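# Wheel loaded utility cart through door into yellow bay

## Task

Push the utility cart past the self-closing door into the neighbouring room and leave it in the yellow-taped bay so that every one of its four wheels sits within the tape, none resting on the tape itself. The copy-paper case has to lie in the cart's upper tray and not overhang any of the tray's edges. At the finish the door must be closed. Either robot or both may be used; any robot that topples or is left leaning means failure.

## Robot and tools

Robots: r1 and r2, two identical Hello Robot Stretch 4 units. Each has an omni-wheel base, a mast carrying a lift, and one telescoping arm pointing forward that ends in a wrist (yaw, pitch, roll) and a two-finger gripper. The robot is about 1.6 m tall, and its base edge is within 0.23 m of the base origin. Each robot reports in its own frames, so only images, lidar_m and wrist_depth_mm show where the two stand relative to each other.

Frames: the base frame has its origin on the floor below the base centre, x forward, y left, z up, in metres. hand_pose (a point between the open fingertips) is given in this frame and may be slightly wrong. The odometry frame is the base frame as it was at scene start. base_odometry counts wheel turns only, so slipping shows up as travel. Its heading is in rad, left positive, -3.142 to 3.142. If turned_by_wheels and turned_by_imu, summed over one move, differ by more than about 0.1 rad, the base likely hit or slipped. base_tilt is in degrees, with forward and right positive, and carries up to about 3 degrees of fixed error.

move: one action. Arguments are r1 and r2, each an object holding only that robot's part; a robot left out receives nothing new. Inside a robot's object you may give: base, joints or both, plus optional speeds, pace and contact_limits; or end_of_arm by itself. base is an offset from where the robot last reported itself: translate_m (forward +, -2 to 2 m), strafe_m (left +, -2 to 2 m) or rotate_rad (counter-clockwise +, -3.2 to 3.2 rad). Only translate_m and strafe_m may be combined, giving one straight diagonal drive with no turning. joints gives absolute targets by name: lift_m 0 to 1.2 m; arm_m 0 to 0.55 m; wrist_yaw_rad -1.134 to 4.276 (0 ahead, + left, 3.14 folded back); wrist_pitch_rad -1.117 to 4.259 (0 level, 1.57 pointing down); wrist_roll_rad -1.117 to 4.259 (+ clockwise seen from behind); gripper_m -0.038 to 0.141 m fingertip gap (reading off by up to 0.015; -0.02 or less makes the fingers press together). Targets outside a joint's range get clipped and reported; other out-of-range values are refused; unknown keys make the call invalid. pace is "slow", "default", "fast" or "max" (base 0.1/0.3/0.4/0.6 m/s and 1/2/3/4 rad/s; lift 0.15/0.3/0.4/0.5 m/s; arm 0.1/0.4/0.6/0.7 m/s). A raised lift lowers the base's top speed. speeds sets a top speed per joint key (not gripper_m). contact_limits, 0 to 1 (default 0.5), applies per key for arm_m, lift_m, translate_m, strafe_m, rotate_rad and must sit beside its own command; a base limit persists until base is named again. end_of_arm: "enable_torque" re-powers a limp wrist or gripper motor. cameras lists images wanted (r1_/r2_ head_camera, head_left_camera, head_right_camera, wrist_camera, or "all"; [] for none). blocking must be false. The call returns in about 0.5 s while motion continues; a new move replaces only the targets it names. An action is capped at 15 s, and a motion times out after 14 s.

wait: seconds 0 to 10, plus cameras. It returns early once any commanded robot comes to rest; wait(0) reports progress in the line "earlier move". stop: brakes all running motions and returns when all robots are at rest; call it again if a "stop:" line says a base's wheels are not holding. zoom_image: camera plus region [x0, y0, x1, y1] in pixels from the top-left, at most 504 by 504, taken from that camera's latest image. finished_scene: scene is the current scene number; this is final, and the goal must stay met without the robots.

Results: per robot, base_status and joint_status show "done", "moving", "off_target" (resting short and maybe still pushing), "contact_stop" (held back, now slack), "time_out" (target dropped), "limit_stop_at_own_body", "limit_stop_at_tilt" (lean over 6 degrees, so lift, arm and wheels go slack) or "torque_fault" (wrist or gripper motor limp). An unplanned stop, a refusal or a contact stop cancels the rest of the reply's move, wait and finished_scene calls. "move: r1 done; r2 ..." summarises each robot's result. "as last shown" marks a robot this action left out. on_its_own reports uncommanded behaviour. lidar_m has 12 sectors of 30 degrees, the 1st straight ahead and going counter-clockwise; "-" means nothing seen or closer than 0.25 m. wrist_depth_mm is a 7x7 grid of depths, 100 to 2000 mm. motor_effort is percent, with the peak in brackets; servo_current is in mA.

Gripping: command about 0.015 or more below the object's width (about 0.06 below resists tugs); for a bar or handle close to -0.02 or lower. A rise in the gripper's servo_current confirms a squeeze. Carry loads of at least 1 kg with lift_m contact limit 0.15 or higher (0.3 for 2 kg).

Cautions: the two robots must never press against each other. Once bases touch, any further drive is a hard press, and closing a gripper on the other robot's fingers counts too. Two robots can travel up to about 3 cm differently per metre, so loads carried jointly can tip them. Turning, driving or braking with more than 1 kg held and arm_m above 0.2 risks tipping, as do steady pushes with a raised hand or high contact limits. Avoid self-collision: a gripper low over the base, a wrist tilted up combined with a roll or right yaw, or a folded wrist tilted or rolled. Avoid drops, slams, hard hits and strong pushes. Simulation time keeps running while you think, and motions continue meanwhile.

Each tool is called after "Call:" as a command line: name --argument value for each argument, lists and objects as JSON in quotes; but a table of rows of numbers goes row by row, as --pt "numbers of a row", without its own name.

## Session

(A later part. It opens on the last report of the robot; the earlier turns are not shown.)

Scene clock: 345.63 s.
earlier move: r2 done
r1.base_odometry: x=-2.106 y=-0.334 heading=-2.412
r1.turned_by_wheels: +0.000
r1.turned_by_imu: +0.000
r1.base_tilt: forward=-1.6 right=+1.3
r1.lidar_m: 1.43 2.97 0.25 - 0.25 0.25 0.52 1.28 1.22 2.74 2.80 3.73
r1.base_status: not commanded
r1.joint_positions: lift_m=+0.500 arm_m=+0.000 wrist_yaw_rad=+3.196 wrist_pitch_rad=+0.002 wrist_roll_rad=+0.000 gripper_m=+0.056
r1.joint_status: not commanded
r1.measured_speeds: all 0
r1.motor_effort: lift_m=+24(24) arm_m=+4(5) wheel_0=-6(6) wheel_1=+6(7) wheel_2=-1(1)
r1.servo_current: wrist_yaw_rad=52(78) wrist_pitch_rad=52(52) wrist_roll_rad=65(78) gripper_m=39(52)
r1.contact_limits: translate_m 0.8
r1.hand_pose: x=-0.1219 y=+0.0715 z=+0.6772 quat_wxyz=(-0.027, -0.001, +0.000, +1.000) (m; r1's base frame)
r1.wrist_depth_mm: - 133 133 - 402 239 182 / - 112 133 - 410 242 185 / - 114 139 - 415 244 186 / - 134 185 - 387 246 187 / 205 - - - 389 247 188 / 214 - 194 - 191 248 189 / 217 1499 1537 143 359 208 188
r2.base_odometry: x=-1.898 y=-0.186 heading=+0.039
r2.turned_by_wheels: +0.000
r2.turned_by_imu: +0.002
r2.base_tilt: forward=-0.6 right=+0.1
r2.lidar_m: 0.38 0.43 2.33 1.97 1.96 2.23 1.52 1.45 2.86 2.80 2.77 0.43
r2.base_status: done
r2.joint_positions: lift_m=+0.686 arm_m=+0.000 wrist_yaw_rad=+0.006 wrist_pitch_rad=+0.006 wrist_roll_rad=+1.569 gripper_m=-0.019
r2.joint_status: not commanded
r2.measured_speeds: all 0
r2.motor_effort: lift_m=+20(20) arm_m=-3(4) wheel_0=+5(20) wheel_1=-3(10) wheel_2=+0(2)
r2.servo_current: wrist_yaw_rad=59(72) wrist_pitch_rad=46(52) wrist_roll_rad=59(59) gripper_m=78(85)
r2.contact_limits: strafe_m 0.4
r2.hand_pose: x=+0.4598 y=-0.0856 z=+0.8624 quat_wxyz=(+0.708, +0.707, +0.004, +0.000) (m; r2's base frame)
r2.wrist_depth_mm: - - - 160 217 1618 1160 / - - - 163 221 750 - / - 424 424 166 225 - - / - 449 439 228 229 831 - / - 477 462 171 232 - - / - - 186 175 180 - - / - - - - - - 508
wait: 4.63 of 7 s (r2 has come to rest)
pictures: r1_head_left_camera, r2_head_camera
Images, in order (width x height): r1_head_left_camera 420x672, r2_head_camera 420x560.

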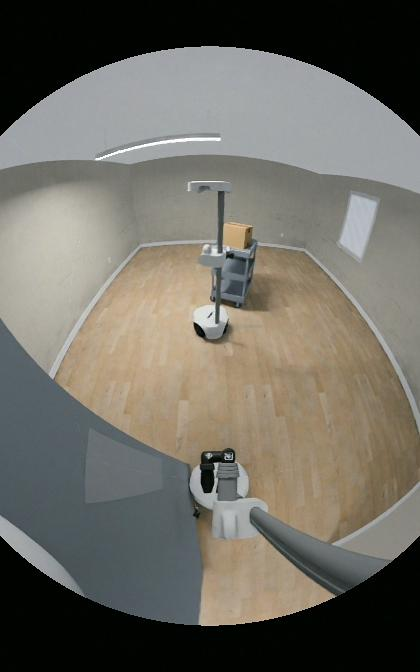

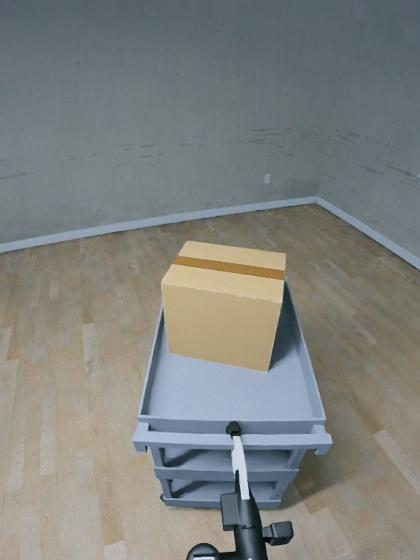

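Call:
move --r2 '{"base":{"rotate_rad":0.36},"pace":"slow","contact_limits":{"rotate_rad":0.4}}' --blocking false --cameras '[]'

Call:
wait --seconds 4 --cameras '[]'

Call:
move --r2 '{"base":{"strafe_m":-0.55},"pace":"slow","contact_limits":{"strafe_m":0.4}}' --blocking false --cameras '[]'

Call:
wait --seconds 8 --cameras '["r2_head_camera","r1_head_left_camera","r2_head_left_camera","r2_head_right_camera"]'

Scene clock: 358.87 s.
move: r2 moving
r1: as last shown
r1.lidar_m: 1.44 2.99 0.25 - 0.25 0.25 0.51 1.28 1.22 2.74 2.79 3.71
r1.servo_current: wrist_yaw_rad=59(65) wrist_pitch_rad=39(46) wrist_roll_rad=39(59) gripper_m=39(46)
r1.contact_limits: translate_m 0.8
r1.wrist_depth_mm: - 133 132 - 404 240 183 / - 112 132 - 407 243 185 / - 114 139 - 418 245 186 / - 134 185 - 384 245 187 / 206 - - - 389 247 188 / 213 - 193 - 191 248 189 / 216 1537 1537 143 355 208 188
r2.base_odometry: x=-1.898 y=-0.187 heading=+0.163
r2.turned_by_wheels: +0.124
r2.turned_by_imu: +0.120
r2.base_tilt: forward=-0.7 right=+0.1
r2.lidar_m: 0.40 0.47 2.19 1.96 2.00 2.41 1.46 1.49 3.06 2.77 2.79 0.39
r2.base_status: rotate_rad moving
r2.joint_positions: lift_m=+0.686 arm_m=+0.000 wrist_yaw_rad=-0.011 wrist_pitch_rad=+0.006 wrist_roll_rad=+1.569 gripper_m=-0.019
r2.joint_status: not commanded
r2.measured_speeds: translate_m=-0.001 strafe_m=+0.000 rotate_rad=+0.490 lift_m=+0.000 arm_m=+0.000 wrist_yaw_rad=-0.002 wrist_pitch_rad=+0.000 wrist_roll_rad=+0.000
r2.motor_effort: lift_m=+20(20) arm_m=-4(4) wheel_0=-17(17) wheel_1=-8(10) wheel_2=-15(15)
r2.servo_current: wrist_yaw_rad=72(72) wrist_pitch_rad=46(52) wrist_roll_rad=59(59) gripper_m=78(78)
r2.contact_limits: rotate_rad 0.4
r2.hand_pose: x=+0.4583 y=-0.0906 z=+0.8624 quat_wxyz=(+0.708, +0.707, -0.002, -0.006) (m; r2's base frame)
r2.wrist_depth_mm: - - - 149 204 1537 - / - - 517 155 211 759 - / - 424 415 158 217 - - / - 459 445 165 224 820 - / - - 480 169 233 - - / - - 185 175 181 - - / - - - - - 1863 484
pictures: none
No camera images: "cameras" was empty.

Scene clock: 359.87 s.
earlier move: r2 done
r1.base_odometry: x=-2.106 y=-0.334 heading=-2.412
r1.turned_by_wheels: +0.000
r1.turned_by_imu: +0.000
r1.base_tilt: forward=-1.6 right=+1.3
r1.lidar_m: 1.44 2.99 0.25 - 0.25 0.25 0.49 1.27 1.21 2.73 2.82 3.71
r1.base_status: not commanded
r1.joint_positions: lift_m=+0.500 arm_m=+0.000 wrist_yaw_rad=+3.196 wrist_pitch_rad=+0.002 wrist_roll_rad=+0.000 gripper_m=+0.056
r1.joint_status: not commanded
r1.measured_speeds: all 0
r1.motor_effort: lift_m=+24(24) arm_m=+4(5) wheel_0=-6(6) wheel_1=+7(7) wheel_2=-1(1)
r1.servo_current: wrist_yaw_rad=52(65) wrist_pitch_rad=46(46) wrist_roll_rad=52(59) gripper_m=39(46)
r1.contact_limits: translate_m 0.8
r1.hand_pose: x=-0.1219 y=+0.0715 z=+0.6772 quat_wxyz=(-0.027, -0.001, +0.000, +1.000) (m; r1's base frame)
r1.wrist_depth_mm: - 133 132 - 402 241 183 / - 111 133 - 407 241 185 / - 114 139 - 415 245 186 / - 134 186 - 387 246 187 / 204 - - - 387 246 189 / 213 - 194 - 191 248 189 / 218 1537 1537 143 355 208 188
r2.base_odometry: x=-1.898 y=-0.186 heading=+0.397
r2.turned_by_wheels: +0.234
r2.turned_by_imu: +0.228
r2.base_tilt: forward=-0.7 right=+0.1
r2.lidar_m: 0.42 2.68 2.02 1.96 2.07 2.62 1.46 2.70 2.85 2.78 2.93 0.36
r2.base_status: done
r2.joint_positions: lift_m=+0.686 arm_m=+0.000 wrist_yaw_rad=-0.007 wrist_pitch_rad=+0.006 wrist_roll_rad=+1.569 gripper_m=-0.019
r2.joint_status: not commanded
r2.measured_speeds: all 0
r2.motor_effort: lift_m=+20(20) arm_m=-4(4) wheel_0=-8(17) wheel_1=-6(10) wheel_2=-6(17)
r2.servo_current: wrist_yaw_rad=52(78) wrist_pitch_rad=46(52) wrist_roll_rad=52(59) gripper_m=72(78)
r2.contact_limits: rotate_rad 0.4
r2.hand_pose: x=+0.4587 y=-0.0895 z=+0.8624 quat_wxyz=(+0.708, +0.707, -0.001, -0.004) (m; r2's base frame)
r2.wrist_depth_mm: - 342 338 102 156 - - / - 375 379 110 170 - - / - 442 430 118 186 - - / - - 496 131 204 - - / - - - 149 228 1661 - / - - 186 168 180 1576 473 / - - - - - - 1182
wait: 1.00 of 4 s (r2 has come to rest)
pictures: none
No camera images: "cameras" was empty.

Scene clock: 360.37 s.
move: r2 moving
r1: as last shown
r1.lidar_m: 1.45 3.00 0.25 - 0.25 0.25 0.50 1.26 1.19 2.72 2.78 3.72
r1.motor_effort: lift_m=+24(24) arm_m=+4(5) wheel_0=-5(6) wheel_1=+6(7) wheel_2=-1(1)
r1.servo_current: wrist_yaw_rad=65(65) wrist_pitch_rad=39(46) wrist_roll_rad=33(65) gripper_m=46(46)
r1.contact_limits: translate_m 0.8
r1.wrist_depth_mm: - 133 133 - 404 240 183 / - 112 133 - 410 243 185 / - 114 138 - 415 245 186 / - 134 186 - 387 246 187 / 205 - - - 389 247 189 / 213 - 193 - 192 248 189 / 218 1537 1499 143 357 208 189
r2.base_odometry: x=-1.893 y=-0.200 heading=+0.397
r2.turned_by_wheels: +0.000
r2.turned_by_imu: +0.000
r2.base_tilt: forward=-0.7 right=+0.1
r2.lidar_m: 0.45 2.67 2.04 1.97 2.09 2.64 1.45 2.70 2.85 2.74 2.94 0.35
r2.base_status: strafe_m moving
r2.joint_positions: lift_m=+0.686 arm_m=+0.000 wrist_yaw_rad=-0.003 wrist_pitch_rad=+0.006 wrist_roll_rad=+1.569 gripper_m=-0.019
r2.joint_status: not commanded
r2.measured_speeds: translate_m=+0.000 strafe_m=-0.055 rotate_rad=+0.002 lift_m=+0.000 arm_m=+0.000 wrist_yaw_rad=+0.016 wrist_pitch_rad=+0.000 wrist_roll_rad=+0.000
r2.motor_effort: lift_m=+20(20) arm_m=-4(4) wheel_0=+8(8) wheel_1=-7(11) wheel_2=+0(4)
r2.servo_current: wrist_yaw_rad=39(65) wrist_pitch_rad=52(52) wrist_roll_rad=52(52) gripper_m=78(78)
r2.contact_limits: strafe_m 0.4
r2.hand_pose: x=+0.4590 y=-0.0883 z=+0.8624 quat_wxyz=(+0.708, +0.707, +0.001, -0.003) (m; r2's base frame)
r2.wrist_depth_mm: - 336 336 - 153 - - / - 373 375 105 167 - - / - 436 427 114 182 - - / - - 500 128 202 - - / - - - 145 225 1708 521 / - - 186 165 181 1661 477 / - - - - - - 1182
pictures: none
No camera images: "cameras" was empty.

Scene clock: 366.50 s.
earlier move: r2 done
r1.base_odometry: x=-2.106 y=-0.334 heading=-2.412
r1.turned_by_wheels: +0.000
r1.turned_by_imu: +0.000
r1.base_tilt: forward=-1.6 right=+1.3
r1.lidar_m: 1.53 2.99 0.25 - 0.25 0.25 0.50 1.24 1.21 2.73 2.82 1.57
r1.base_status: not commanded
r1.joint_positions: lift_m=+0.500 arm_m=+0.000 wrist_yaw_rad=+3.196 wrist_pitch_rad=+0.002 wrist_roll_rad=+0.000 gripper_m=+0.056
r1.joint_status: not commanded
r1.measured_speeds: all 0
r1.motor_effort: lift_m=+24(24) arm_m=+4(5) wheel_0=-5(6) wheel_1=+7(7) wheel_2=-1(1)
r1.servo_current: wrist_yaw_rad=52(72) wrist_pitch_rad=46(52) wrist_roll_rad=33(72) gripper_m=39(52)
r1.contact_limits: translate_m 0.8
r1.hand_pose: x=-0.1219 y=+0.0715 z=+0.6772 quat_wxyz=(-0.027, -0.001, +0.000, +1.000) (m; r1's base frame)
r1.wrist_depth_mm: - 133 132 - 402 239 183 / - 112 133 - 413 241 185 / - 114 139 - 418 244 186 / - 134 186 - 387 244 187 / 205 - - - 387 247 188 / 214 - 193 - 191 247 189 / 218 1499 1537 143 359 209 188
r2.base_odometry: x=-1.685 y=-0.693 heading=+0.397
r2.turned_by_wheels: +0.000
r2.turned_by_imu: +0.003
r2.base_tilt: forward=-0.6 right=+0.1
r2.lidar_m: 0.43 0.47 2.58 2.52 2.63 1.55 1.65 2.71 2.31 2.24 2.37 0.42
r2.base_status: done
r2.joint_positions: lift_m=+0.686 arm_m=+0.000 wrist_yaw_rad=+0.010 wrist_pitch_rad=+0.006 wrist_roll_rad=+1.569 gripper_m=-0.019
r2.joint_status: not commanded
r2.measured_speeds: all 0
r2.motor_effort: lift_m=+20(20) arm_m=-3(4) wheel_0=+6(20) wheel_1=-4(11) wheel_2=+0(4)
r2.servo_current: wrist_yaw_rad=65(72) wrist_pitch_rad=39(52) wrist_roll_rad=52(65) gripper_m=72(85)
r2.contact_limits: strafe_m 0.4
r2.hand_pose: x=+0.4601 y=-0.0846 z=+0.8624 quat_wxyz=(+0.708, +0.707, +0.005, +0.002) (m; r2's base frame)
r2.wrist_depth_mm: - - - 148 204 1537 - / - - 585 154 210 759 - / - 421 418 158 217 - - / - 452 445 163 224 831 - / - - 477 169 231 - - / - - 185 174 180 - - / - - - - - 1708 500
wait: 6.13 of 8 s (r2 has come to rest)
pictures: r1_head_left_camera, r2_head_camera, r2_head_left_camera, r2_head_right_camera
Images, in order (width x height): r1_head_left_camera 420x672, r2_head_camera 420x560, r2_head_left_camera 420x672, r2_head_right_camera 420x672.

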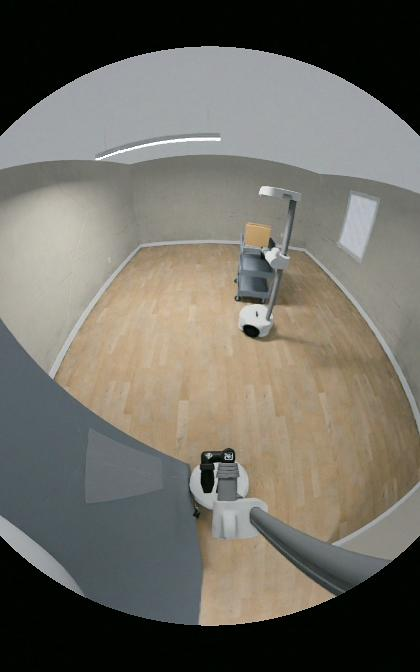

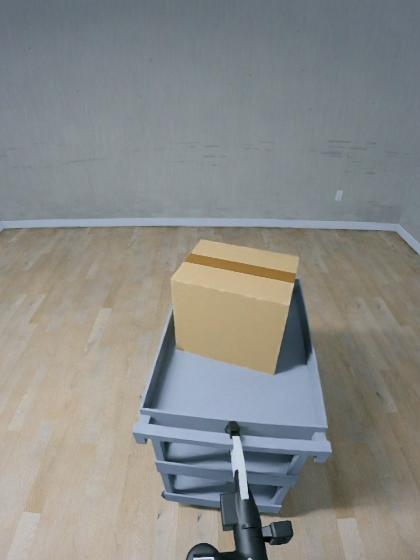

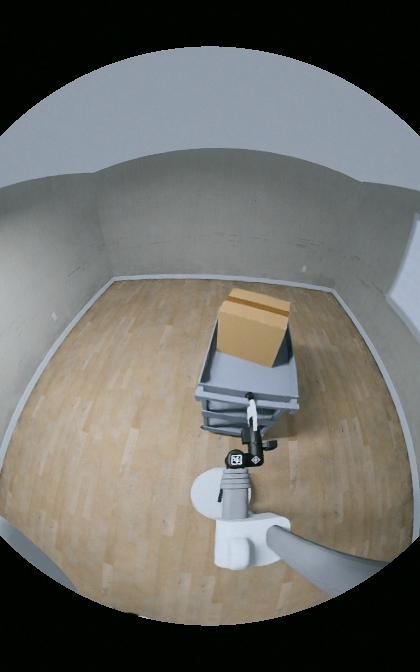

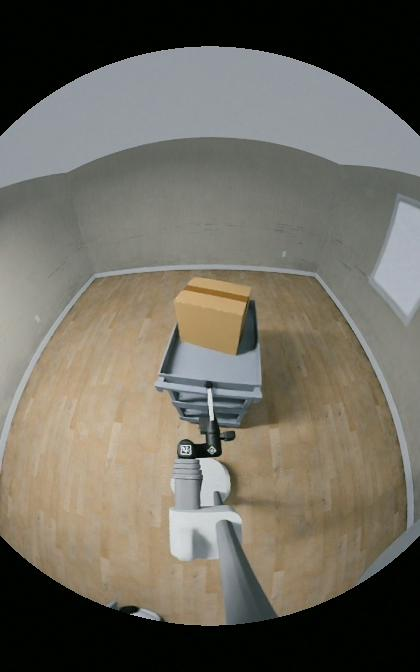

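Call:
move --r2 '{"base":{"translate_m":-0.6,"strafe_m":-0.1},"pace":"slow","contact_limits":{"translate_m":0.4}}' --blocking false --cameras '[]'

Call:
wait --seconds 9 --cameras '["r2_head_camera","r1_head_left_camera","r2_head_left_camera","r2_head_right_camera"]'

Scene clock: 376.20 s.
move: r2 moving
r1: as last shown
r1.lidar_m: 1.50 2.99 0.25 - 0.25 0.25 0.51 1.27 1.22 2.72 2.82 1.53
r1.servo_current: wrist_yaw_rad=52(59) wrist_pitch_rad=46(46) wrist_roll_rad=26(65) gripper_m=39(46)
r1.contact_limits: translate_m 0.8
r1.wrist_depth_mm: - 133 133 - 404 240 183 / - 112 133 - 410 242 185 / - 115 139 - 415 244 186 / - 134 186 - 387 246 187 / 206 - - - 389 247 189 / 213 - 194 - 191 247 189 / 217 1499 1537 143 355 208 188
r2.base_odometry: x=-1.696 y=-0.700 heading=+0.397
r2.turned_by_wheels: +0.000
r2.turned_by_imu: +0.000
r2.base_tilt: forward=-0.6 right=+0.1
r2.lidar_m: 0.42 0.47 2.61 2.52 2.68 1.52 1.64 2.70 2.29 2.23 2.39 0.42
r2.base_status: translate_m moving; strafe_m moving
r2.joint_positions: lift_m=+0.686 arm_m=+0.000 wrist_yaw_rad=+0.010 wrist_pitch_rad=+0.006 wrist_roll_rad=+1.569 gripper_m=-0.019
r2.joint_status: not commanded
r2.measured_speeds: translate_m=-0.048 strafe_m=-0.008 rotate_rad=+0.000 lift_m=+0.000 arm_m=+0.000 wrist_yaw_rad=+0.000 wrist_pitch_rad=+0.000 wrist_roll_rad=+0.000
r2.motor_effort: lift_m=+20(20) arm_m=-3(4) wheel_0=-7(10) wheel_1=-10(10) wheel_2=+15(16)
r2.servo_current: wrist_yaw_rad=65(65) wrist_pitch_rad=52(52) wrist_roll_rad=59(59) gripper_m=72(78)
r2.contact_limits: translate_m 0.4
r2.hand_pose: x=+0.4601 y=-0.0846 z=+0.8624 quat_wxyz=(+0.708, +0.707, +0.005, +0.002) (m; r2's base frame)
r2.wrist_depth_mm: - - - 151 208 1576 - / - - - 157 213 - - / - 418 418 160 219 - - / - 452 445 165 225 831 - / - - 477 170 232 - - / - - 185 175 181 - - / - - - - - 1708 500
pictures: none
No camera images: "cameras" was empty.

Scene clock: 383.07 s.
earlier move: r2 done
r1.base_odometry: x=-2.106 y=-0.334 heading=-2.412
r1.turned_by_wheels: +0.000
r1.turned_by_imu: +0.000
r1.base_tilt: forward=-1.6 right=+1.3
r1.lidar_m: 1.62 3.00 0.25 - 0.25 0.25 0.49 1.26 1.21 2.73 2.80 1.02
r1.base_status: not commanded
r1.joint_positions: lift_m=+0.500 arm_m=+0.000 wrist_yaw_rad=+3.196 wrist_pitch_rad=+0.002 wrist_roll_rad=+0.000 gripper_m=+0.056
r1.joint_status: not commanded
r1.measured_speeds: all 0
r1.motor_effort: lift_m=+24(24) arm_m=+5(5) wheel_0=-6(6) wheel_1=+7(7) wheel_2=-1(1)
r1.servo_current: wrist_yaw_rad=46(65) wrist_pitch_rad=46(52) wrist_roll_rad=52(78) gripper_m=39(46)
r1.contact_limits: translate_m 0.8
r1.hand_pose: x=-0.1219 y=+0.0715 z=+0.6772 quat_wxyz=(-0.027, -0.001, +0.000, +1.000) (m; r1's base frame)
r1.wrist_depth_mm: - 133 132 - 404 239 183 / - 112 133 - 413 241 185 / - 114 139 - 418 244 186 / - 134 186 - 389 247 187 / 205 - - - 389 246 188 / 213 - 193 - 191 248 189 / 217 1576 1537 143 357 208 188
r2.base_odometry: x=-2.200 y=-1.017 heading=+0.396
r2.turned_by_wheels: -0.001
r2.turned_by_imu: -0.002
r2.base_tilt: forward=-0.7 right=+0.0
r2.lidar_m: 0.39 0.48 2.72 2.64 1.32 1.06 1.97 2.09 2.17 2.10 2.22 0.41
r2.base_status: done
r2.joint_positions: lift_m=+0.686 arm_m=+0.000 wrist_yaw_rad=-0.004 wrist_pitch_rad=+0.006 wrist_roll_rad=+1.569 gripper_m=-0.019
r2.joint_status: not commanded
r2.measured_speeds: all 0
r2.motor_effort: lift_m=+20(20) arm_m=-3(4) wheel_0=-9(15) wheel_1=-7(10) wheel_2=+5(17)
r2.servo_current: wrist_yaw_rad=52(72) wrist_pitch_rad=52(59) wrist_roll_rad=52(65) gripper_m=72(85)
r2.contact_limits: translate_m 0.4
r2.hand_pose: x=+0.4590 y=-0.0885 z=+0.8624 quat_wxyz=(+0.708, +0.707, +0.001, -0.003) (m; r2's base frame)
r2.wrist_depth_mm: - - - 142 197 - - / - 525 433 147 205 778 - / - 421 418 154 213 - - / - 462 445 161 222 842 - / - - 488 168 231 - - / - - 185 175 181 1708 - / - - - - - 1863 469
wait: 6.87 of 9 s (r2 has come to rest)
pictures: r1_head_left_camera, r2_head_camera, r2_head_left_camera, r2_head_right_camera
Images, in order (width x height): r1_head_left_camera 420x672, r2_head_camera 420x560, r2_head_left_camera 420x672, r2_head_right_camera 420x672.

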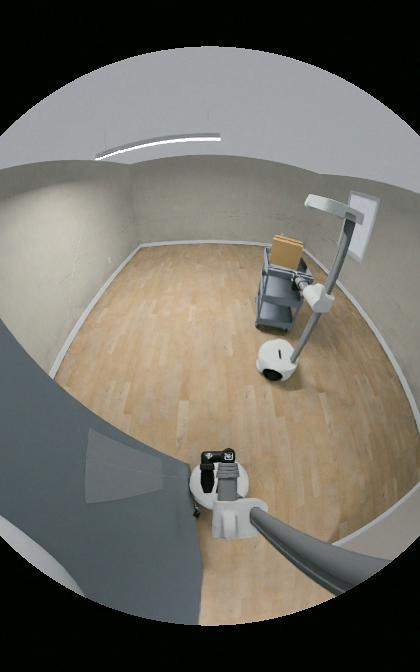

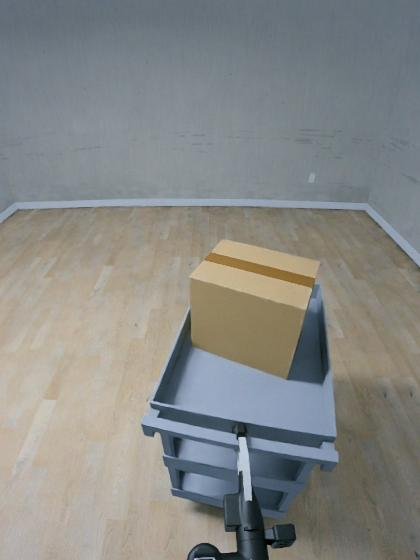

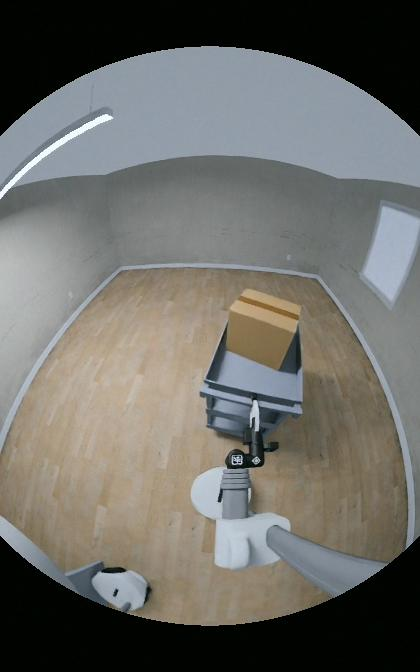

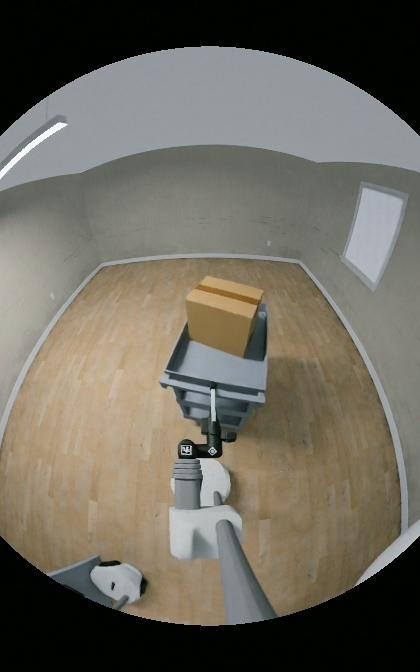

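Call:
move --r2 '{"base":{"translate_m":-0.45,"strafe_m":-0.02},"pace":"slow","contact_limits":{"translate_m":0.4}}' --blocking false --cameras '[]'

Call:
wait --seconds 9 --cameras '["r2_head_camera","r1_head_left_camera","r2_head_left_camera","r2_head_right_camera"]'

Scene clock: 394.33 s.
move: r2 moving
r1: as last shown
r1.lidar_m: 1.63 2.99 0.25 - 0.25 0.25 0.50 1.27 1.21 2.72 2.77 0.99
r1.motor_effort: lift_m=+24(24) arm_m=+4(5) wheel_0=-6(6) wheel_1=+6(7) wheel_2=-1(1)
r1.servo_current: wrist_yaw_rad=52(59) wrist_pitch_rad=46(52) wrist_roll_rad=52(59) gripper_m=46(46)
r1.contact_limits: translate_m 0.8
r1.wrist_depth_mm: - 133 133 - 404 240 183 / - 112 132 - 413 241 185 / - 114 139 - 415 244 186 / - 134 185 - 384 247 187 / 205 - - - 389 247 188 / 213 - 193 - 191 248 189 / 218 1499 1537 143 355 208 189
r2.base_odometry: x=-2.211 y=-1.023 heading=+0.395
r2.turned_by_wheels: -0.001
r2.turned_by_imu: +0.000
r2.base_tilt: forward=-0.7 right=+0.1
r2.lidar_m: 0.41 0.47 2.73 2.63 1.31 1.04 1.94 2.06 2.17 2.09 2.22 0.43
r2.base_status: translate_m moving; strafe_m moving
r2.joint_positions: lift_m=+0.686 arm_m=+0.000 wrist_yaw_rad=-0.004 wrist_pitch_rad=+0.006 wrist_roll_rad=+1.569 gripper_m=-0.019
r2.joint_status: not commanded
r2.measured_speeds: translate_m=-0.048 strafe_m=-0.002 rotate_rad=+0.001 lift_m=+0.000 arm_m=+0.000 wrist_yaw_rad=+0.000 wrist_pitch_rad=+0.000 wrist_roll_rad=+0.000
r2.motor_effort: lift_m=+20(20) arm_m=-3(4) wheel_0=-14(14) wheel_1=-6(11) wheel_2=+8(11)
r2.servo_current: wrist_yaw_rad=65(65) wrist_pitch_rad=52(52) wrist_roll_rad=52(52) gripper_m=72(78)
r2.contact_limits: translate_m 0.4
r2.hand_pose: x=+0.4590 y=-0.0885 z=+0.8624 quat_wxyz=(+0.708, +0.707, +0.001, -0.003) (m; r2's base frame)
r2.wrist_depth_mm: - - - 142 197 - - / - 508 430 147 204 778 - / - 424 415 154 213 - - / - 462 449 160 222 831 - / - - 484 169 232 - - / - - 186 175 180 1708 - / - - - - - 1808 473
pictures: none
No camera images: "cameras" was empty.

Scene clock: 399.60 s.
earlier move: r2 done
r1.base_odometry: x=-2.106 y=-0.334 heading=-2.412
r1.turned_by_wheels: +0.000
r1.turned_by_imu: +0.000
r1.base_tilt: forward=-1.6 right=+1.2
r1.lidar_m: 4.93 2.98 0.25 - 0.25 0.25 0.50 1.28 1.21 2.73 0.74 0.71
r1.base_status: not commanded
r1.joint_positions: lift_m=+0.500 arm_m=+0.000 wrist_yaw_rad=+3.196 wrist_pitch_rad=+0.002 wrist_roll_rad=+0.000 gripper_m=+0.056
r1.joint_status: not commanded
r1.measured_speeds: all 0
r1.motor_effort: lift_m=+24(24) arm_m=+4(5) wheel_0=-6(6) wheel_1=+6(7) wheel_2=-1(1)
r1.servo_current: wrist_yaw_rad=39(72) wrist_pitch_rad=46(59) wrist_roll_rad=52(72) gripper_m=39(52)
r1.contact_limits: translate_m 0.8
r1.hand_pose: x=-0.1219 y=+0.0715 z=+0.6772 quat_wxyz=(-0.027, -0.001, +0.000, +1.000) (m; r1's base frame)
r1.wrist_depth_mm: - 133 132 - 402 240 184 / - 112 132 - 413 242 185 / - 114 139 - 415 245 186 / - 134 185 - 387 246 187 / 205 - - - 387 246 188 / 213 - 194 - 191 247 189 / 218 1537 1537 143 359 208 188
r2.base_odometry: x=-2.607 y=-1.209 heading=+0.395
r2.turned_by_wheels: +0.000
r2.turned_by_imu: -0.002
r2.base_tilt: forward=-0.7 right=+0.1
r2.lidar_m: 0.44 3.64 2.77 2.67 0.73 0.72 1.54 1.61 2.12 2.07 2.16 0.38
r2.base_status: done
r2.joint_positions: lift_m=+0.686 arm_m=+0.000 wrist_yaw_rad=-0.005 wrist_pitch_rad=+0.006 wrist_roll_rad=+1.569 gripper_m=-0.019
r2.joint_status: not commanded
r2.measured_speeds: all 0
r2.motor_effort: lift_m=+20(20) arm_m=-3(4) wheel_0=-9(17) wheel_1=-5(11) wheel_2=+3(11)
r2.servo_current: wrist_yaw_rad=39(65) wrist_pitch_rad=52(52) wrist_roll_rad=46(72) gripper_m=72(85)
r2.contact_limits: translate_m 0.4
r2.hand_pose: x=+0.4589 y=-0.0888 z=+0.8624 quat_wxyz=(+0.708, +0.707, +0.000, -0.004) (m; r2's base frame)
r2.wrist_depth_mm: - 392 387 115 173 - - / - 377 379 125 182 - - / - 427 424 132 195 - - / - - 473 142 214 - - / - - 539 154 229 1808 - / - - 186 173 181 1618 492 / - - - - - 1863 1205
wait: 5.27 of 9 s (r2 has come to rest)
pictures: r1_head_left_camera, r2_head_camera, r2_head_left_camera, r2_head_right_camera
Images, in order (width x height): r1_head_left_camera 420x672, r2_head_camera 420x560, r2_head_left_camera 420x672, r2_head_right_camera 420x672.

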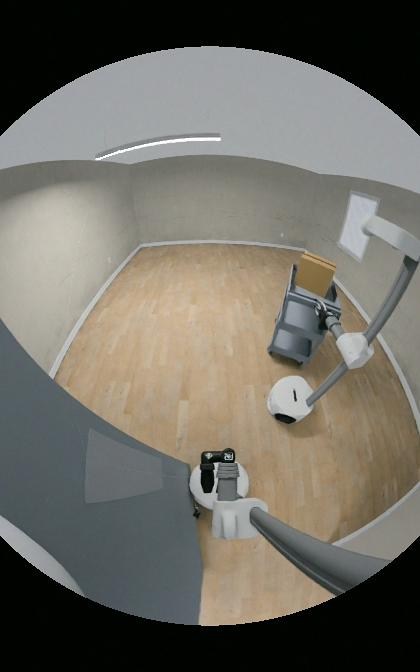

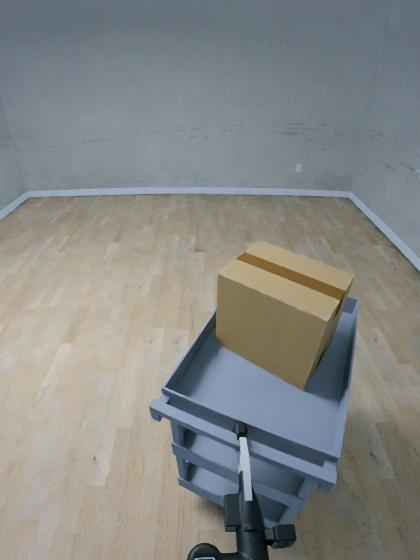

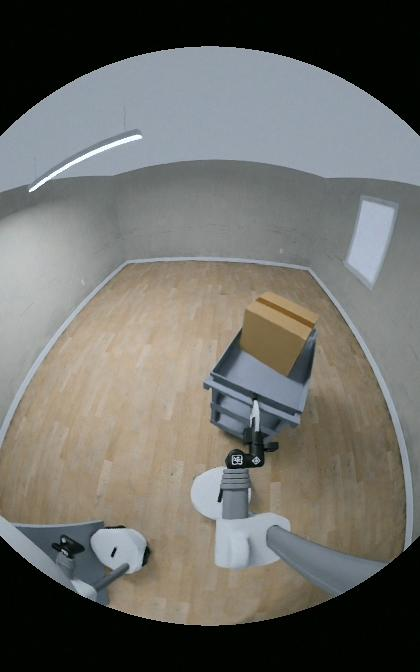

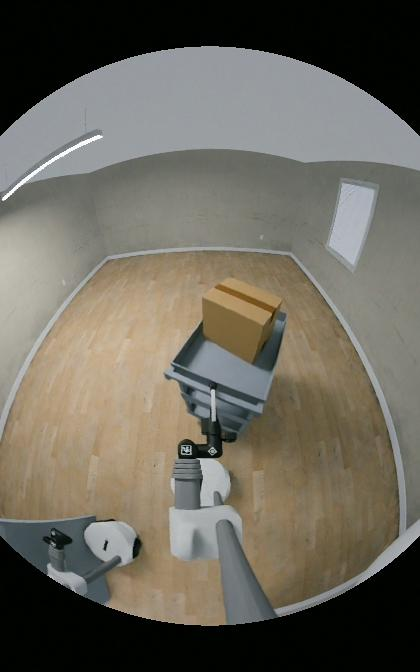

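Call:
move --r2 '{"base":{"translate_m":-0.15,"strafe_m":-0.18},"pace":"slow","contact_limits":{"translate_m":0.4}}' --blocking false --cameras '[]'

Call:
wait --seconds 6 --cameras '["r2_head_camera"]'

Scene clock: 422.83 s.
move: r2 moving
r1: as last shown
r1.base_tilt: forward=-1.6 right=+1.3
r1.lidar_m: 4.92 2.97 0.25 - 0.25 0.26 0.53 1.27 1.21 2.72 0.72 0.71
r1.motor_effort: lift_m=+24(24) arm_m=+4(5) wheel_0=-5(6) wheel_1=+7(7) wheel_2=-1(1)
r1.servo_current: wrist_yaw_rad=33(59) wrist_pitch_rad=39(46) wrist_roll_rad=39(59) gripper_m=46(52)
r1.contact_limits: translate_m 0.8
r1.wrist_depth_mm: - 133 133 - 402 239 183 / - 112 132 - 410 242 184 / - 114 139 - 415 244 187 / - 134 185 - 387 246 187 / 205 - - - 389 247 188 / 213 - 194 - 190 248 188 / 218 1537 1537 142 357 209 188
r2.base_odometry: x=-2.611 y=-1.221 heading=+0.396
r2.turned_by_wheels: +0.000
r2.turned_by_imu: +0.001
r2.base_tilt: forward=-0.7 right=+0.0
r2.lidar_m: 0.43 3.68 2.75 2.69 0.72 0.71 1.49 1.59 2.13 2.06 2.17 0.37
r2.base_status: translate_m moving; strafe_m moving
r2.joint_positions: lift_m=+0.686 arm_m=+0.000 wrist_yaw_rad=-0.005 wrist_pitch_rad=+0.006 wrist_roll_rad=+1.569 gripper_m=-0.019
r2.joint_status: not commanded
r2.measured_speeds: translate_m=-0.031 strafe_m=-0.039 rotate_rad=+0.005 lift_m=+0.000 arm_m=+0.000 wrist_yaw_rad=+0.012 wrist_pitch_rad=+0.000 wrist_roll_rad=+0.000
r2.motor_effort: lift_m=+20(20) arm_m=-3(4) wheel_0=+0(8) wheel_1=-9(11) wheel_2=+9(9)
r2.servo_current: wrist_yaw_rad=52(59) wrist_pitch_rad=46(46) wrist_roll_rad=46(52) gripper_m=72(78)
r2.contact_limits: translate_m 0.4
r2.hand_pose: x=+0.4589 y=-0.0887 z=+0.8624 quat_wxyz=(+0.708, +0.707, +0.000, -0.004) (m; r2's base frame)
r2.wrist_depth_mm: - 384 382 113 168 - - / - 375 377 121 180 - - / - 427 424 131 193 - - / - - 469 141 210 - - / - - 544 156 228 1921 - / - - 185 171 181 1661 500 / - - - - - 1863 1182
pictures: none
No camera images: "cameras" was empty.

Scene clock: 425.93 s.
earlier move: r2 done
r1.base_odometry: x=-2.106 y=-0.334 heading=-2.412
r1.turned_by_wheels: +0.000
r1.turned_by_imu: +0.000
r1.base_tilt: forward=-1.6 right=+1.3
r1.lidar_m: 4.94 2.99 0.25 - 0.25 0.25 0.51 1.29 1.21 2.74 0.76 0.90
r1.base_status: not commanded
r1.joint_positions: lift_m=+0.500 arm_m=+0.000 wrist_yaw_rad=+3.196 wrist_pitch_rad=+0.002 wrist_roll_rad=+0.000 gripper_m=+0.056
r1.joint_status: not commanded
r1.measured_speeds: all 0
r1.motor_effort: lift_m=+24(24) arm_m=+5(5) wheel_0=-5(6) wheel_1=+7(7) wheel_2=-1(1)
r1.servo_current: wrist_yaw_rad=52(72) wrist_pitch_rad=46(52) wrist_roll_rad=52(65) gripper_m=46(52)
r1.contact_limits: translate_m 0.8
r1.hand_pose: x=-0.1219 y=+0.0715 z=+0.6772 quat_wxyz=(-0.027, -0.001, +0.000, +1.000) (m; r1's base frame)
r1.wrist_depth_mm: - 133 133 - 404 239 183 / - 112 133 - 413 241 185 / - 114 139 - 413 244 186 / - 134 186 - 384 245 188 / 205 - - - 389 246 187 / 213 - 193 - 191 247 189 / 218 1537 1499 143 357 208 189
r2.base_odometry: x=-2.676 y=-1.433 heading=+0.396
r2.turned_by_wheels: +0.001
r2.turned_by_imu: +0.002
r2.base_tilt: forward=-0.7 right=+0.1
r2.lidar_m: 0.41 0.47 2.96 2.86 0.77 1.46 1.36 1.44 1.93 1.88 2.00 0.38
r2.base_status: done
r2.joint_positions: lift_m=+0.686 arm_m=+0.000 wrist_yaw_rad=+0.006 wrist_pitch_rad=+0.006 wrist_roll_rad=+1.569 gripper_m=-0.019
r2.joint_status: not commanded
r2.measured_speeds: all 0
r2.motor_effort: lift_m=+20(20) arm_m=-4(4) wheel_0=+7(14) wheel_1=-4(11) wheel_2=+7(13)
r2.servo_current: wrist_yaw_rad=52(65) wrist_pitch_rad=52(52) wrist_roll_rad=46(65) gripper_m=78(85)
r2.contact_limits: translate_m 0.4
r2.hand_pose: x=+0.4598 y=-0.0858 z=+0.8624 quat_wxyz=(+0.708, +0.707, +0.004, +0.000) (m; r2's base frame)
r2.wrist_depth_mm: - - - 146 202 1537 - / - - 530 151 208 759 - / - 418 415 156 215 - - / - 459 445 163 224 831 - / - - 484 168 230 - - / - - 186 174 181 1863 - / - - - - - 1756 492
wait: 3.10 of 6 s (r2 has come to rest)
pictures: r2_head_camera
Images, in order (width x height): r2_head_camera 420x560.

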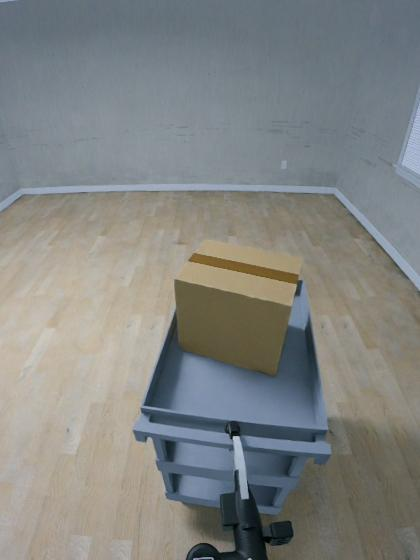

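Call:
move --r2 '{"base":{"translate_m":-0.4,"strafe_m":-0.02},"pace":"slow","contact_limits":{"translate_m":0.4}}' --blocking false --cameras '[]'

Call:
wait --seconds 7 --cameras '["r2_head_camera","r1_head_right_camera","r2_head_left_camera","r2_head_right_camera"]'

Scene clock: 432.73 s.
move: r2 moving
r1: as last shown
r1.lidar_m: 4.92 2.99 0.25 - 0.25 0.25 0.52 1.27 1.21 2.73 0.77 1.15
r1.motor_effort: lift_m=+24(24) arm_m=+4(5) wheel_0=-5(6) wheel_1=+6(7) wheel_2=-1(1)
r1.servo_current: wrist_yaw_rad=52(59) wrist_pitch_rad=39(46) wrist_roll_rad=59(59) gripper_m=39(46)
r1.contact_limits: translate_m 0.8
r1.wrist_depth_mm: - 133 132 - 404 241 183 / - 112 133 - 410 240 185 / - 114 139 - 418 243 186 / - 134 186 - 384 245 187 / 206 - - - 387 247 188 / 213 - 194 - 191 247 189 / 216 1537 1537 143 357 208 189
r2.base_odometry: x=-2.687 y=-1.438 heading=+0.396
r2.turned_by_wheels: +0.000
r2.turned_by_imu: +0.000
r2.base_tilt: forward=-0.7 right=+0.0
r2.lidar_m: 0.41 0.47 2.95 2.87 0.76 1.49 1.35 1.45 1.89 1.87 2.00 0.41
r2.base_status: translate_m moving; strafe_m moving
r2.joint_positions: lift_m=+0.686 arm_m=+0.000 wrist_yaw_rad=+0.004 wrist_pitch_rad=+0.006 wrist_roll_rad=+1.569 gripper_m=-0.019
r2.joint_status: not commanded
r2.measured_speeds: translate_m=-0.048 strafe_m=-0.003 rotate_rad=-0.002 lift_m=+0.000 arm_m=+0.000 wrist_yaw_rad=-0.030 wrist_pitch_rad=+0.000 wrist_roll_rad=+0.000
r2.motor_effort: lift_m=+20(20) arm_m=-3(4) wheel_0=-8(8) wheel_1=-6(8) wheel_2=+13(15)
r2.servo_current: wrist_yaw_rad=46(72) wrist_pitch_rad=46(52) wrist_roll_rad=46(59) gripper_m=72(78)
r2.contact_limits: translate_m 0.4
r2.hand_pose: x=+0.4597 y=-0.0862 z=+0.8624 quat_wxyz=(+0.708, +0.707, +0.003, +0.000) (m; r2's base frame)
r2.wrist_depth_mm: - - - 150 206 1537 - / - - 597 156 211 759 - / - 421 418 159 218 - - / - 455 449 165 224 842 - / - - 477 170 232 - - / - - 185 175 180 - - / - - - - - 1808 496
pictures: none
No camera images: "cameras" was empty.

Scene clock: 437.53 s.
earlier move: r2 done
r1.base_odometry: x=-2.106 y=-0.334 heading=-2.412
r1.turned_by_wheels: +0.000
r1.turned_by_imu: +0.000
r1.base_tilt: forward=-1.6 right=+1.3
r1.lidar_m: 4.93 3.00 0.25 - 0.25 0.25 0.50 1.27 1.20 0.67 0.69 0.99
r1.base_status: not commanded
r1.joint_positions: lift_m=+0.500 arm_m=+0.000 wrist_yaw_rad=+3.196 wrist_pitch_rad=+0.002 wrist_roll_rad=+0.000 gripper_m=+0.056
r1.joint_status: not commanded
r1.measured_speeds: all 0
r1.motor_effort: lift_m=+23(24) arm_m=+5(5) wheel_0=-6(6) wheel_1=+7(7) wheel_2=-1(1)
r1.servo_current: wrist_yaw_rad=52(72) wrist_pitch_rad=46(52) wrist_roll_rad=52(65) gripper_m=39(52)
r1.contact_limits: translate_m 0.8
r1.hand_pose: x=-0.1219 y=+0.0715 z=+0.6772 quat_wxyz=(-0.027, -0.001, +0.000, +1.000) (m; r1's base frame)
r1.wrist_depth_mm: - 133 133 - 404 239 183 / - 112 132 - 413 241 185 / - 114 138 - 415 245 185 / - 133 186 - 384 245 187 / 206 - - - 387 247 189 / 214 - 195 - 191 248 188 / 216 1537 1537 143 355 209 188
r2.base_odometry: x=-3.037 y=-1.605 heading=+0.395
r2.turned_by_wheels: +0.000
r2.turned_by_imu: -0.001
r2.base_tilt: forward=-0.6 right=+0.0
r2.lidar_m: 0.39 0.44 2.99 0.67 0.72 4.04 0.95 1.04 1.46 1.82 1.93 0.42
r2.base_status: done
r2.joint_positions: lift_m=+0.686 arm_m=+0.000 wrist_yaw_rad=-0.002 wrist_pitch_rad=+0.006 wrist_roll_rad=+1.569 gripper_m=-0.019
r2.joint_status: not commanded
r2.measured_speeds: all 0
r2.motor_effort: lift_m=+20(20) arm_m=-3(4) wheel_0=-9(15) wheel_1=-5(10) wheel_2=+3(15)
r2.servo_current: wrist_yaw_rad=46(72) wrist_pitch_rad=46(59) wrist_roll_rad=46(59) gripper_m=72(85)
r2.contact_limits: translate_m 0.4
r2.hand_pose: x=+0.4591 y=-0.0881 z=+0.8624 quat_wxyz=(+0.708, +0.707, +0.001, -0.003) (m; r2's base frame)
r2.wrist_depth_mm: - - - 161 219 1661 1138 / - - - 163 223 759 - / - 427 427 167 225 - - / - 452 442 228 229 831 - / - - 466 172 234 - - / - - 186 175 181 - - / - - - - - - 508
wait: 4.80 of 7 s (r2 has come to rest)
pictures: r1_head_right_camera, r2_head_camera, r2_head_left_camera, r2_head_right_camera
Images, in order (width x height): r1_head_right_camera 420x672, r2_head_camera 420x560, r2_head_left_camera 420x672, r2_head_right_camera 420x672.

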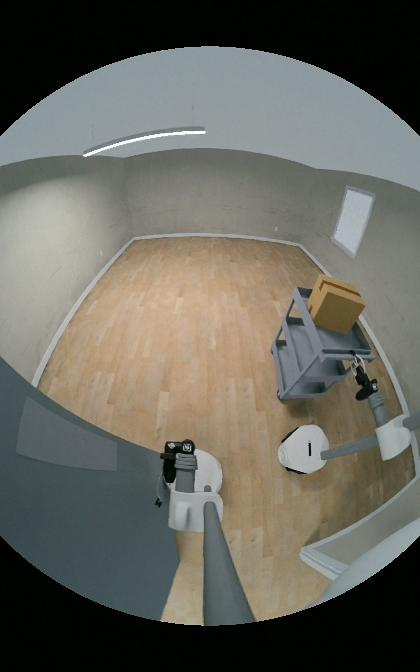

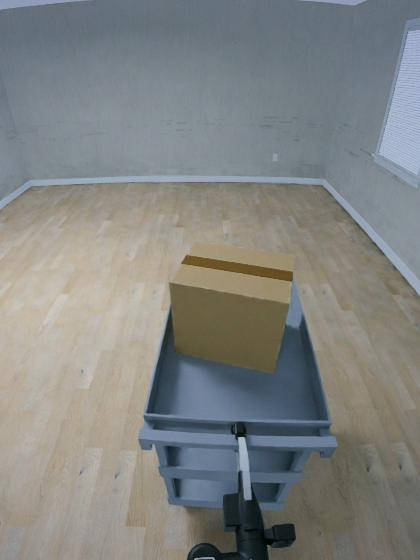

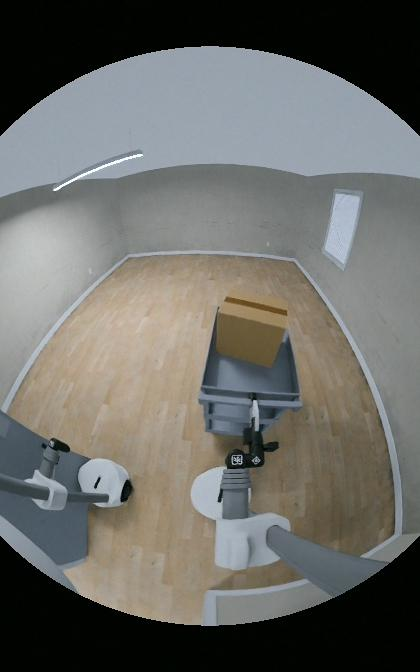

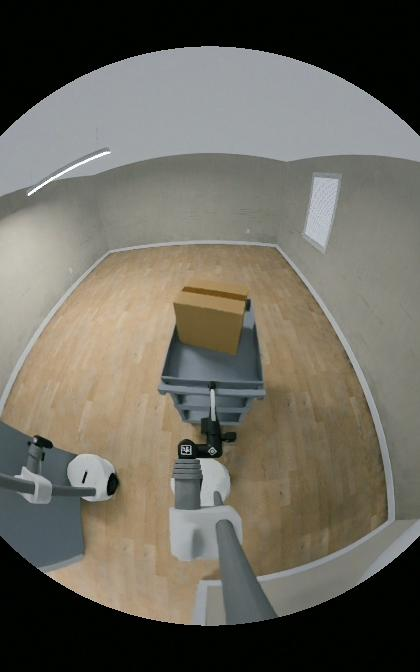

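Call:
move --r1 '{"base":{"translate_m":0.22,"strafe_m":0.3},"pace":"slow","contact_limits":{"translate_m":0.7}}' --blocking false --cameras '[]'

Call:
wait --seconds 6 --cameras '["r1_head_left_camera","r1_head_right_camera","r2_head_left_camera"]'

Scene clock: 460.63 s.
move: r1 moving
r1.base_odometry: x=-2.105 y=-0.347 heading=-2.412
r1.turned_by_wheels: +0.000
r1.turned_by_imu: +0.000
r1.base_tilt: forward=-1.6 right=+1.3
r1.lidar_m: 4.92 2.99 0.25 - 0.25 0.25 0.52 1.29 1.23 0.69 0.68 0.99
r1.base_status: translate_m moving; strafe_m moving
r1.joint_positions: lift_m=+0.500 arm_m=+0.000 wrist_yaw_rad=+3.196 wrist_pitch_rad=+0.002 wrist_roll_rad=+0.000 gripper_m=+0.056
r1.joint_status: not commanded
r1.measured_speeds: translate_m=+0.029 strafe_m=+0.040 rotate_rad=-0.002 lift_m=+0.000 arm_m=+0.000 wrist_yaw_rad=+0.000 wrist_pitch_rad=+0.000 wrist_roll_rad=+0.000
r1.motor_effort: lift_m=+24(24) arm_m=+4(5) wheel_0=-9(9) wheel_1=+10(12) wheel_2=-3(5)
r1.servo_current: wrist_yaw_rad=52(72) wrist_pitch_rad=39(46) wrist_roll_rad=46(59) gripper_m=46(46)
r1.contact_limits: translate_m 0.7
r1.hand_pose: x=-0.1219 y=+0.0715 z=+0.6772 quat_wxyz=(-0.027, -0.001, +0.000, +1.000) (m; r1's base frame)
r1.wrist_depth_mm: - 133 133 - 402 237 183 / - 112 133 - 402 239 185 / - 114 138 - 377 241 185 / - 134 186 - 413 244 187 / 205 - - - 382 244 188 / 213 - 193 - 188 245 188 / 216 1576 1537 143 387 208 188
r2: as last shown
r2.turned_by_imu: +0.000
r2.base_tilt: forward=-0.7 right=+0.1
r2.lidar_m: 0.39 0.44 3.00 0.68 0.76 4.08 0.96 1.05 1.46 1.84 1.95 0.42
r2.motor_effort: lift_m=+20(20) arm_m=-4(4) wheel_0=-9(9) wheel_1=-5(5) wheel_2=+3(4)
r2.servo_current: wrist_yaw_rad=59(59) wrist_pitch_rad=46(46) wrist_roll_rad=46(46) gripper_m=72(78)
r2.contact_limits: translate_m 0.4
r2.wrist_depth_mm: - - - 161 219 1661 1160 / - - - 164 223 768 - / - 427 424 167 225 - - / - 452 439 228 229 831 - / - - 466 173 234 - - / - - 186 175 181 - - / - - - - - - 512
pictures: none
No camera images: "cameras" was empty.

Scene clock: 462.37 s.
earlier move: r1 contact_stop
r1.base_odometry: x=-2.102 y=-0.444 heading=-2.387
r1.turned_by_wheels: +0.025
r1.turned_by_imu: +0.055
r1.base_tilt: forward=-1.6 right=+1.2
r1.lidar_m: 4.87 2.75 0.25 1.99 0.25 0.25 0.51 1.29 1.33 0.73 0.92 1.15
r1.base_status: translate_m contact_stop (by the wheels' count: +0.070 of +0.220); strafe_m contact_stop (by the wheels' count: +0.084 of +0.300)
r1.joint_positions: lift_m=+0.500 arm_m=+0.000 wrist_yaw_rad=+3.196 wrist_pitch_rad=+0.002 wrist_roll_rad=+0.000 gripper_m=+0.056
r1.joint_status: not commanded
r1.measured_speeds: all 0
r1.on_its_own: the wheels are slack since a contact_stop
r1.motor_effort: lift_m=+23(24) arm_m=+4(5) wheel_0=+0(28) wheel_1=+0(33) wheel_2=+0(6)
r1.servo_current: wrist_yaw_rad=72(72) wrist_pitch_rad=39(52) wrist_roll_rad=59(72) gripper_m=46(52)
r1.contact_limits: translate_m 0.7
r1.hand_pose: x=-0.1219 y=+0.0716 z=+0.6772 quat_wxyz=(-0.027, -0.001, +0.000, +1.000) (m; r1's base frame)
r1.wrist_depth_mm: - 134 133 - 384 232 179 / - 118 134 - 389 236 181 / - 115 146 - 394 237 183 / 108 134 189 - 399 239 183 / 208 - - - 402 239 184 / 223 - 194 - 191 240 184 / 221 1537 1537 143 368 213 184
r2.base_odometry: x=-3.037 y=-1.605 heading=+0.395
r2.turned_by_wheels: +0.000
r2.turned_by_imu: +0.000
r2.base_tilt: forward=-0.7 right=+0.1
r2.lidar_m: 0.41 0.42 2.99 0.74 1.15 4.04 0.95 1.02 1.45 1.84 1.97 0.45
r2.base_status: not commanded
r2.joint_positions: lift_m=+0.686 arm_m=+0.000 wrist_yaw_rad=-0.002 wrist_pitch_rad=+0.006 wrist_roll_rad=+1.569 gripper_m=-0.019
r2.joint_status: not commanded
r2.measured_speeds: all 0
r2.motor_effort: lift_m=+20(20) arm_m=-3(4) wheel_0=-8(9) wheel_1=-5(5) wheel_2=+3(4)
r2.servo_current: wrist_yaw_rad=46(59) wrist_pitch_rad=46(52) wrist_roll_rad=39(59) gripper_m=72(78)
r2.contact_limits: translate_m 0.4
r2.hand_pose: x=+0.4591 y=-0.0881 z=+0.8624 quat_wxyz=(+0.708, +0.707, +0.001, -0.003) (m; r2's base frame)
r2.wrist_depth_mm: - - - 161 218 1661 1160 / - - - 164 222 759 - / - 427 424 167 225 - - / - 449 442 228 229 842 - / - - 466 173 234 - - / - - 186 175 180 - - / - - - - - - 512
wait: 1.73 of 6 s (r1 has come to rest)
pictures: r1_head_left_camera, r1_head_right_camera, r2_head_left_camera
Images, in order (width x height): r1_head_left_camera 420x672, r1_head_right_camera 420x672, r2_head_left_camera 420x672.

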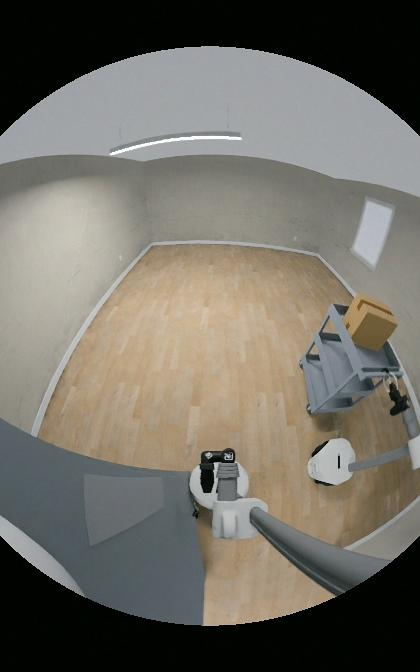

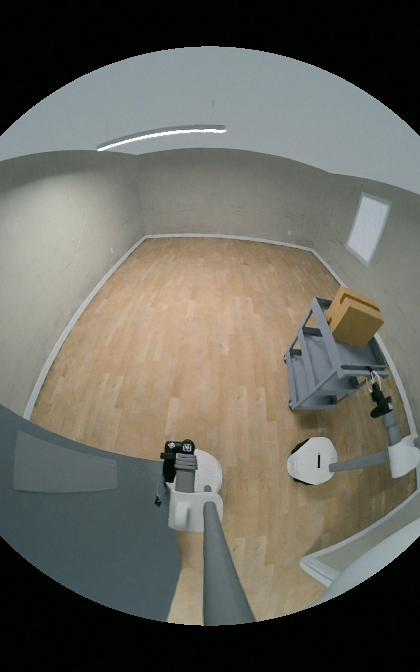

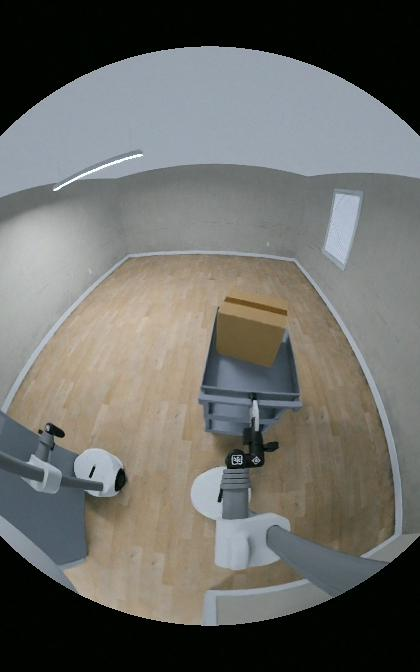

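Call:
move --r1 '{"base":{"translate_m":-0.05,"strafe_m":0.2},"pace":"slow","contact_limits":{"translate_m":0.9}}' --blocking false --cameras '[]'

Call:
wait --seconds 5 --cameras '["r1_head_left_camera","r1_head_right_camera","r2_head_left_camera"]'

Scene clock: 491.57 s.
move: r1 moving
r1.base_odometry: x=-2.092 y=-0.450 heading=-2.386
r1.turned_by_wheels: +0.001
r1.turned_by_imu: -0.006
r1.base_tilt: forward=-1.6 right=+1.3
r1.lidar_m: 4.87 2.75 0.25 1.99 0.25 0.25 0.49 1.32 1.33 0.73 0.91 1.13
r1.base_status: translate_m moving; strafe_m moving
r1.joint_positions: lift_m=+0.500 arm_m=+0.000 wrist_yaw_rad=+3.196 wrist_pitch_rad=+0.002 wrist_roll_rad=+0.000 gripper_m=+0.056
r1.joint_status: not commanded
r1.measured_speeds: translate_m=-0.008 strafe_m=+0.050 rotate_rad=-0.009 lift_m=+0.000 arm_m=+0.000 wrist_yaw_rad=+0.000 wrist_pitch_rad=+0.000 wrist_roll_rad=+0.000
r1.motor_effort: lift_m=+23(23) arm_m=+4(4) wheel_0=-27(29) wheel_1=+32(32) wheel_2=+8(10)
r1.servo_current: wrist_yaw_rad=33(65) wrist_pitch_rad=39(46) wrist_roll_rad=39(65) gripper_m=39(52)
r1.contact_limits: translate_m 0.9
r1.hand_pose: x=-0.1219 y=+0.0716 z=+0.6772 quat_wxyz=(-0.027, -0.001, +0.000, +1.000) (m; r1's base frame)
r1.wrist_depth_mm: - 133 138 - 373 229 177 / - 116 134 - 379 231 179 / - 120 150 - 382 246 180 / 110 135 195 - 387 235 181 / 211 - - - 389 236 182 / 226 - 194 - 191 236 182 / 224 1537 1537 143 362 211 182
r2: as last shown
r2.base_tilt: forward=-0.6 right=+0.1
r2.lidar_m: 0.41 0.45 3.01 0.72 1.15 4.05 0.97 1.03 1.48 1.83 1.95 0.43
r2.motor_effort: lift_m=+20(20) arm_m=-3(4) wheel_0=-9(9) wheel_1=-5(6) wheel_2=+4(4)
r2.servo_current: wrist_yaw_rad=65(65) wrist_pitch_rad=52(52) wrist_roll_rad=33(52) gripper_m=72(78)
r2.contact_limits: translate_m 0.4
r2.wrist_depth_mm: - - - 161 219 1618 1138 / - - - 163 222 759 - / - 427 427 167 225 - - / - 452 442 228 230 831 - / - - 462 172 234 - - / - - 186 175 181 - - / - - - - - - 508
pictures: none
No camera images: "cameras" was empty.

Scene clock: 494.37 s.
earlier move: r1 done
r1.base_odometry: x=-1.930 y=-0.554 heading=-2.386
r1.turned_by_wheels: +0.000
r1.turned_by_imu: -0.125
r1.base_tilt: forward=-1.6 right=+1.3
r1.lidar_m: 4.89 3.14 0.25 0.26 - 0.25 0.40 3.90 1.29 0.72 0.75 0.99
r1.base_status: done
r1.joint_positions: lift_m=+0.500 arm_m=+0.000 wrist_yaw_rad=+3.196 wrist_pitch_rad=+0.002 wrist_roll_rad=+0.000 gripper_m=+0.056
r1.joint_status: not commanded
r1.measured_speeds: all 0
r1.motor_effort: lift_m=+23(23) arm_m=+4(4) wheel_0=-32(33) wheel_1=+29(34) wheel_2=+14(15)
r1.servo_current: wrist_yaw_rad=46(78) wrist_pitch_rad=46(52) wrist_roll_rad=39(65) gripper_m=46(52)
r1.contact_limits: translate_m 0.9
r1.hand_pose: x=-0.1219 y=+0.0716 z=+0.6772 quat_wxyz=(-0.027, -0.001, +0.000, +1.000) (m; r1's base frame)
r1.wrist_depth_mm: - 134 139 469 317 225 176 / - 117 134 473 320 218 176 / - 121 151 480 322 220 177 / 110 135 197 484 325 221 179 / 212 - - 496 327 223 179 / 228 - 194 504 191 222 178 / 224 1537 1576 143 309 202 179
r2.base_odometry: x=-3.037 y=-1.605 heading=+0.395
r2.turned_by_wheels: +0.000
r2.turned_by_imu: +0.000
r2.base_tilt: forward=-0.7 right=+0.1
r2.lidar_m: 0.41 0.43 2.96 0.75 0.91 4.06 0.96 1.03 1.48 1.85 1.95 0.42
r2.base_status: not commanded
r2.joint_positions: lift_m=+0.686 arm_m=+0.000 wrist_yaw_rad=-0.002 wrist_pitch_rad=+0.006 wrist_roll_rad=+1.569 gripper_m=-0.019
r2.joint_status: not commanded
r2.measured_speeds: all 0
r2.motor_effort: lift_m=+20(20) arm_m=-3(4) wheel_0=-8(9) wheel_1=-5(6) wheel_2=+4(4)
r2.servo_current: wrist_yaw_rad=52(65) wrist_pitch_rad=46(52) wrist_roll_rad=39(65) gripper_m=72(85)
r2.contact_limits: translate_m 0.4
r2.hand_pose: x=+0.4591 y=-0.0881 z=+0.8624 quat_wxyz=(+0.708, +0.707, +0.001, -0.003) (m; r2's base frame)
r2.wrist_depth_mm: - - - 161 218 1618 1160 / - - - 164 223 759 - / - 430 424 167 227 - - / - 449 442 228 230 831 - / - - 469 173 233 - - / - - 186 175 181 - - / - - - - - - 508
wait: 2.80 of 5 s (r1 has come to rest)
pictures: r1_head_left_camera, r1_head_right_camera, r2_head_left_camera
Images, in order (width x height): r1_head_left_camera 420x672, r1_head_right_camera 420x672, r2_head_left_camera 420x672.

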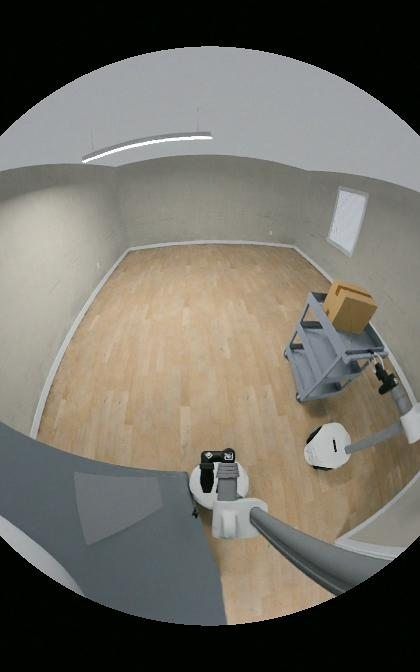

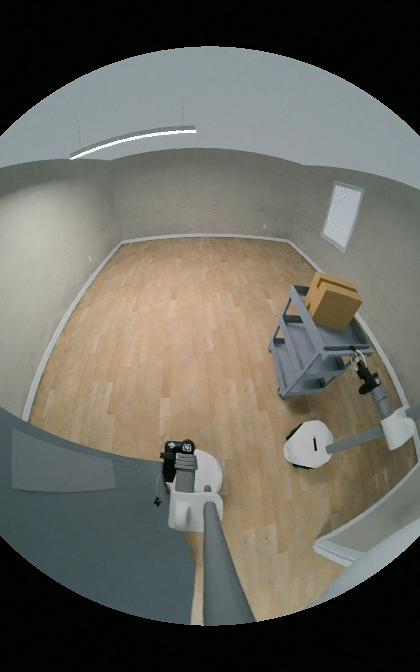

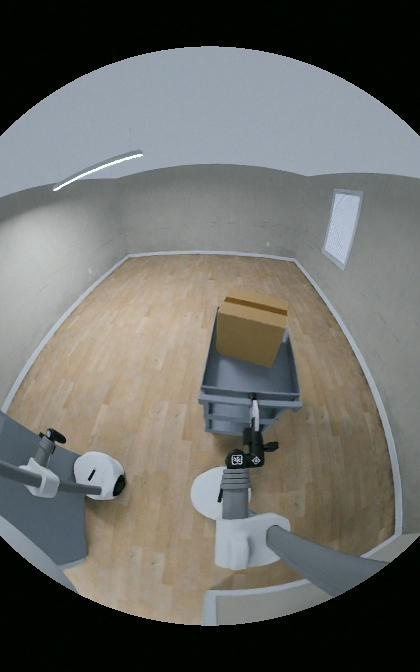

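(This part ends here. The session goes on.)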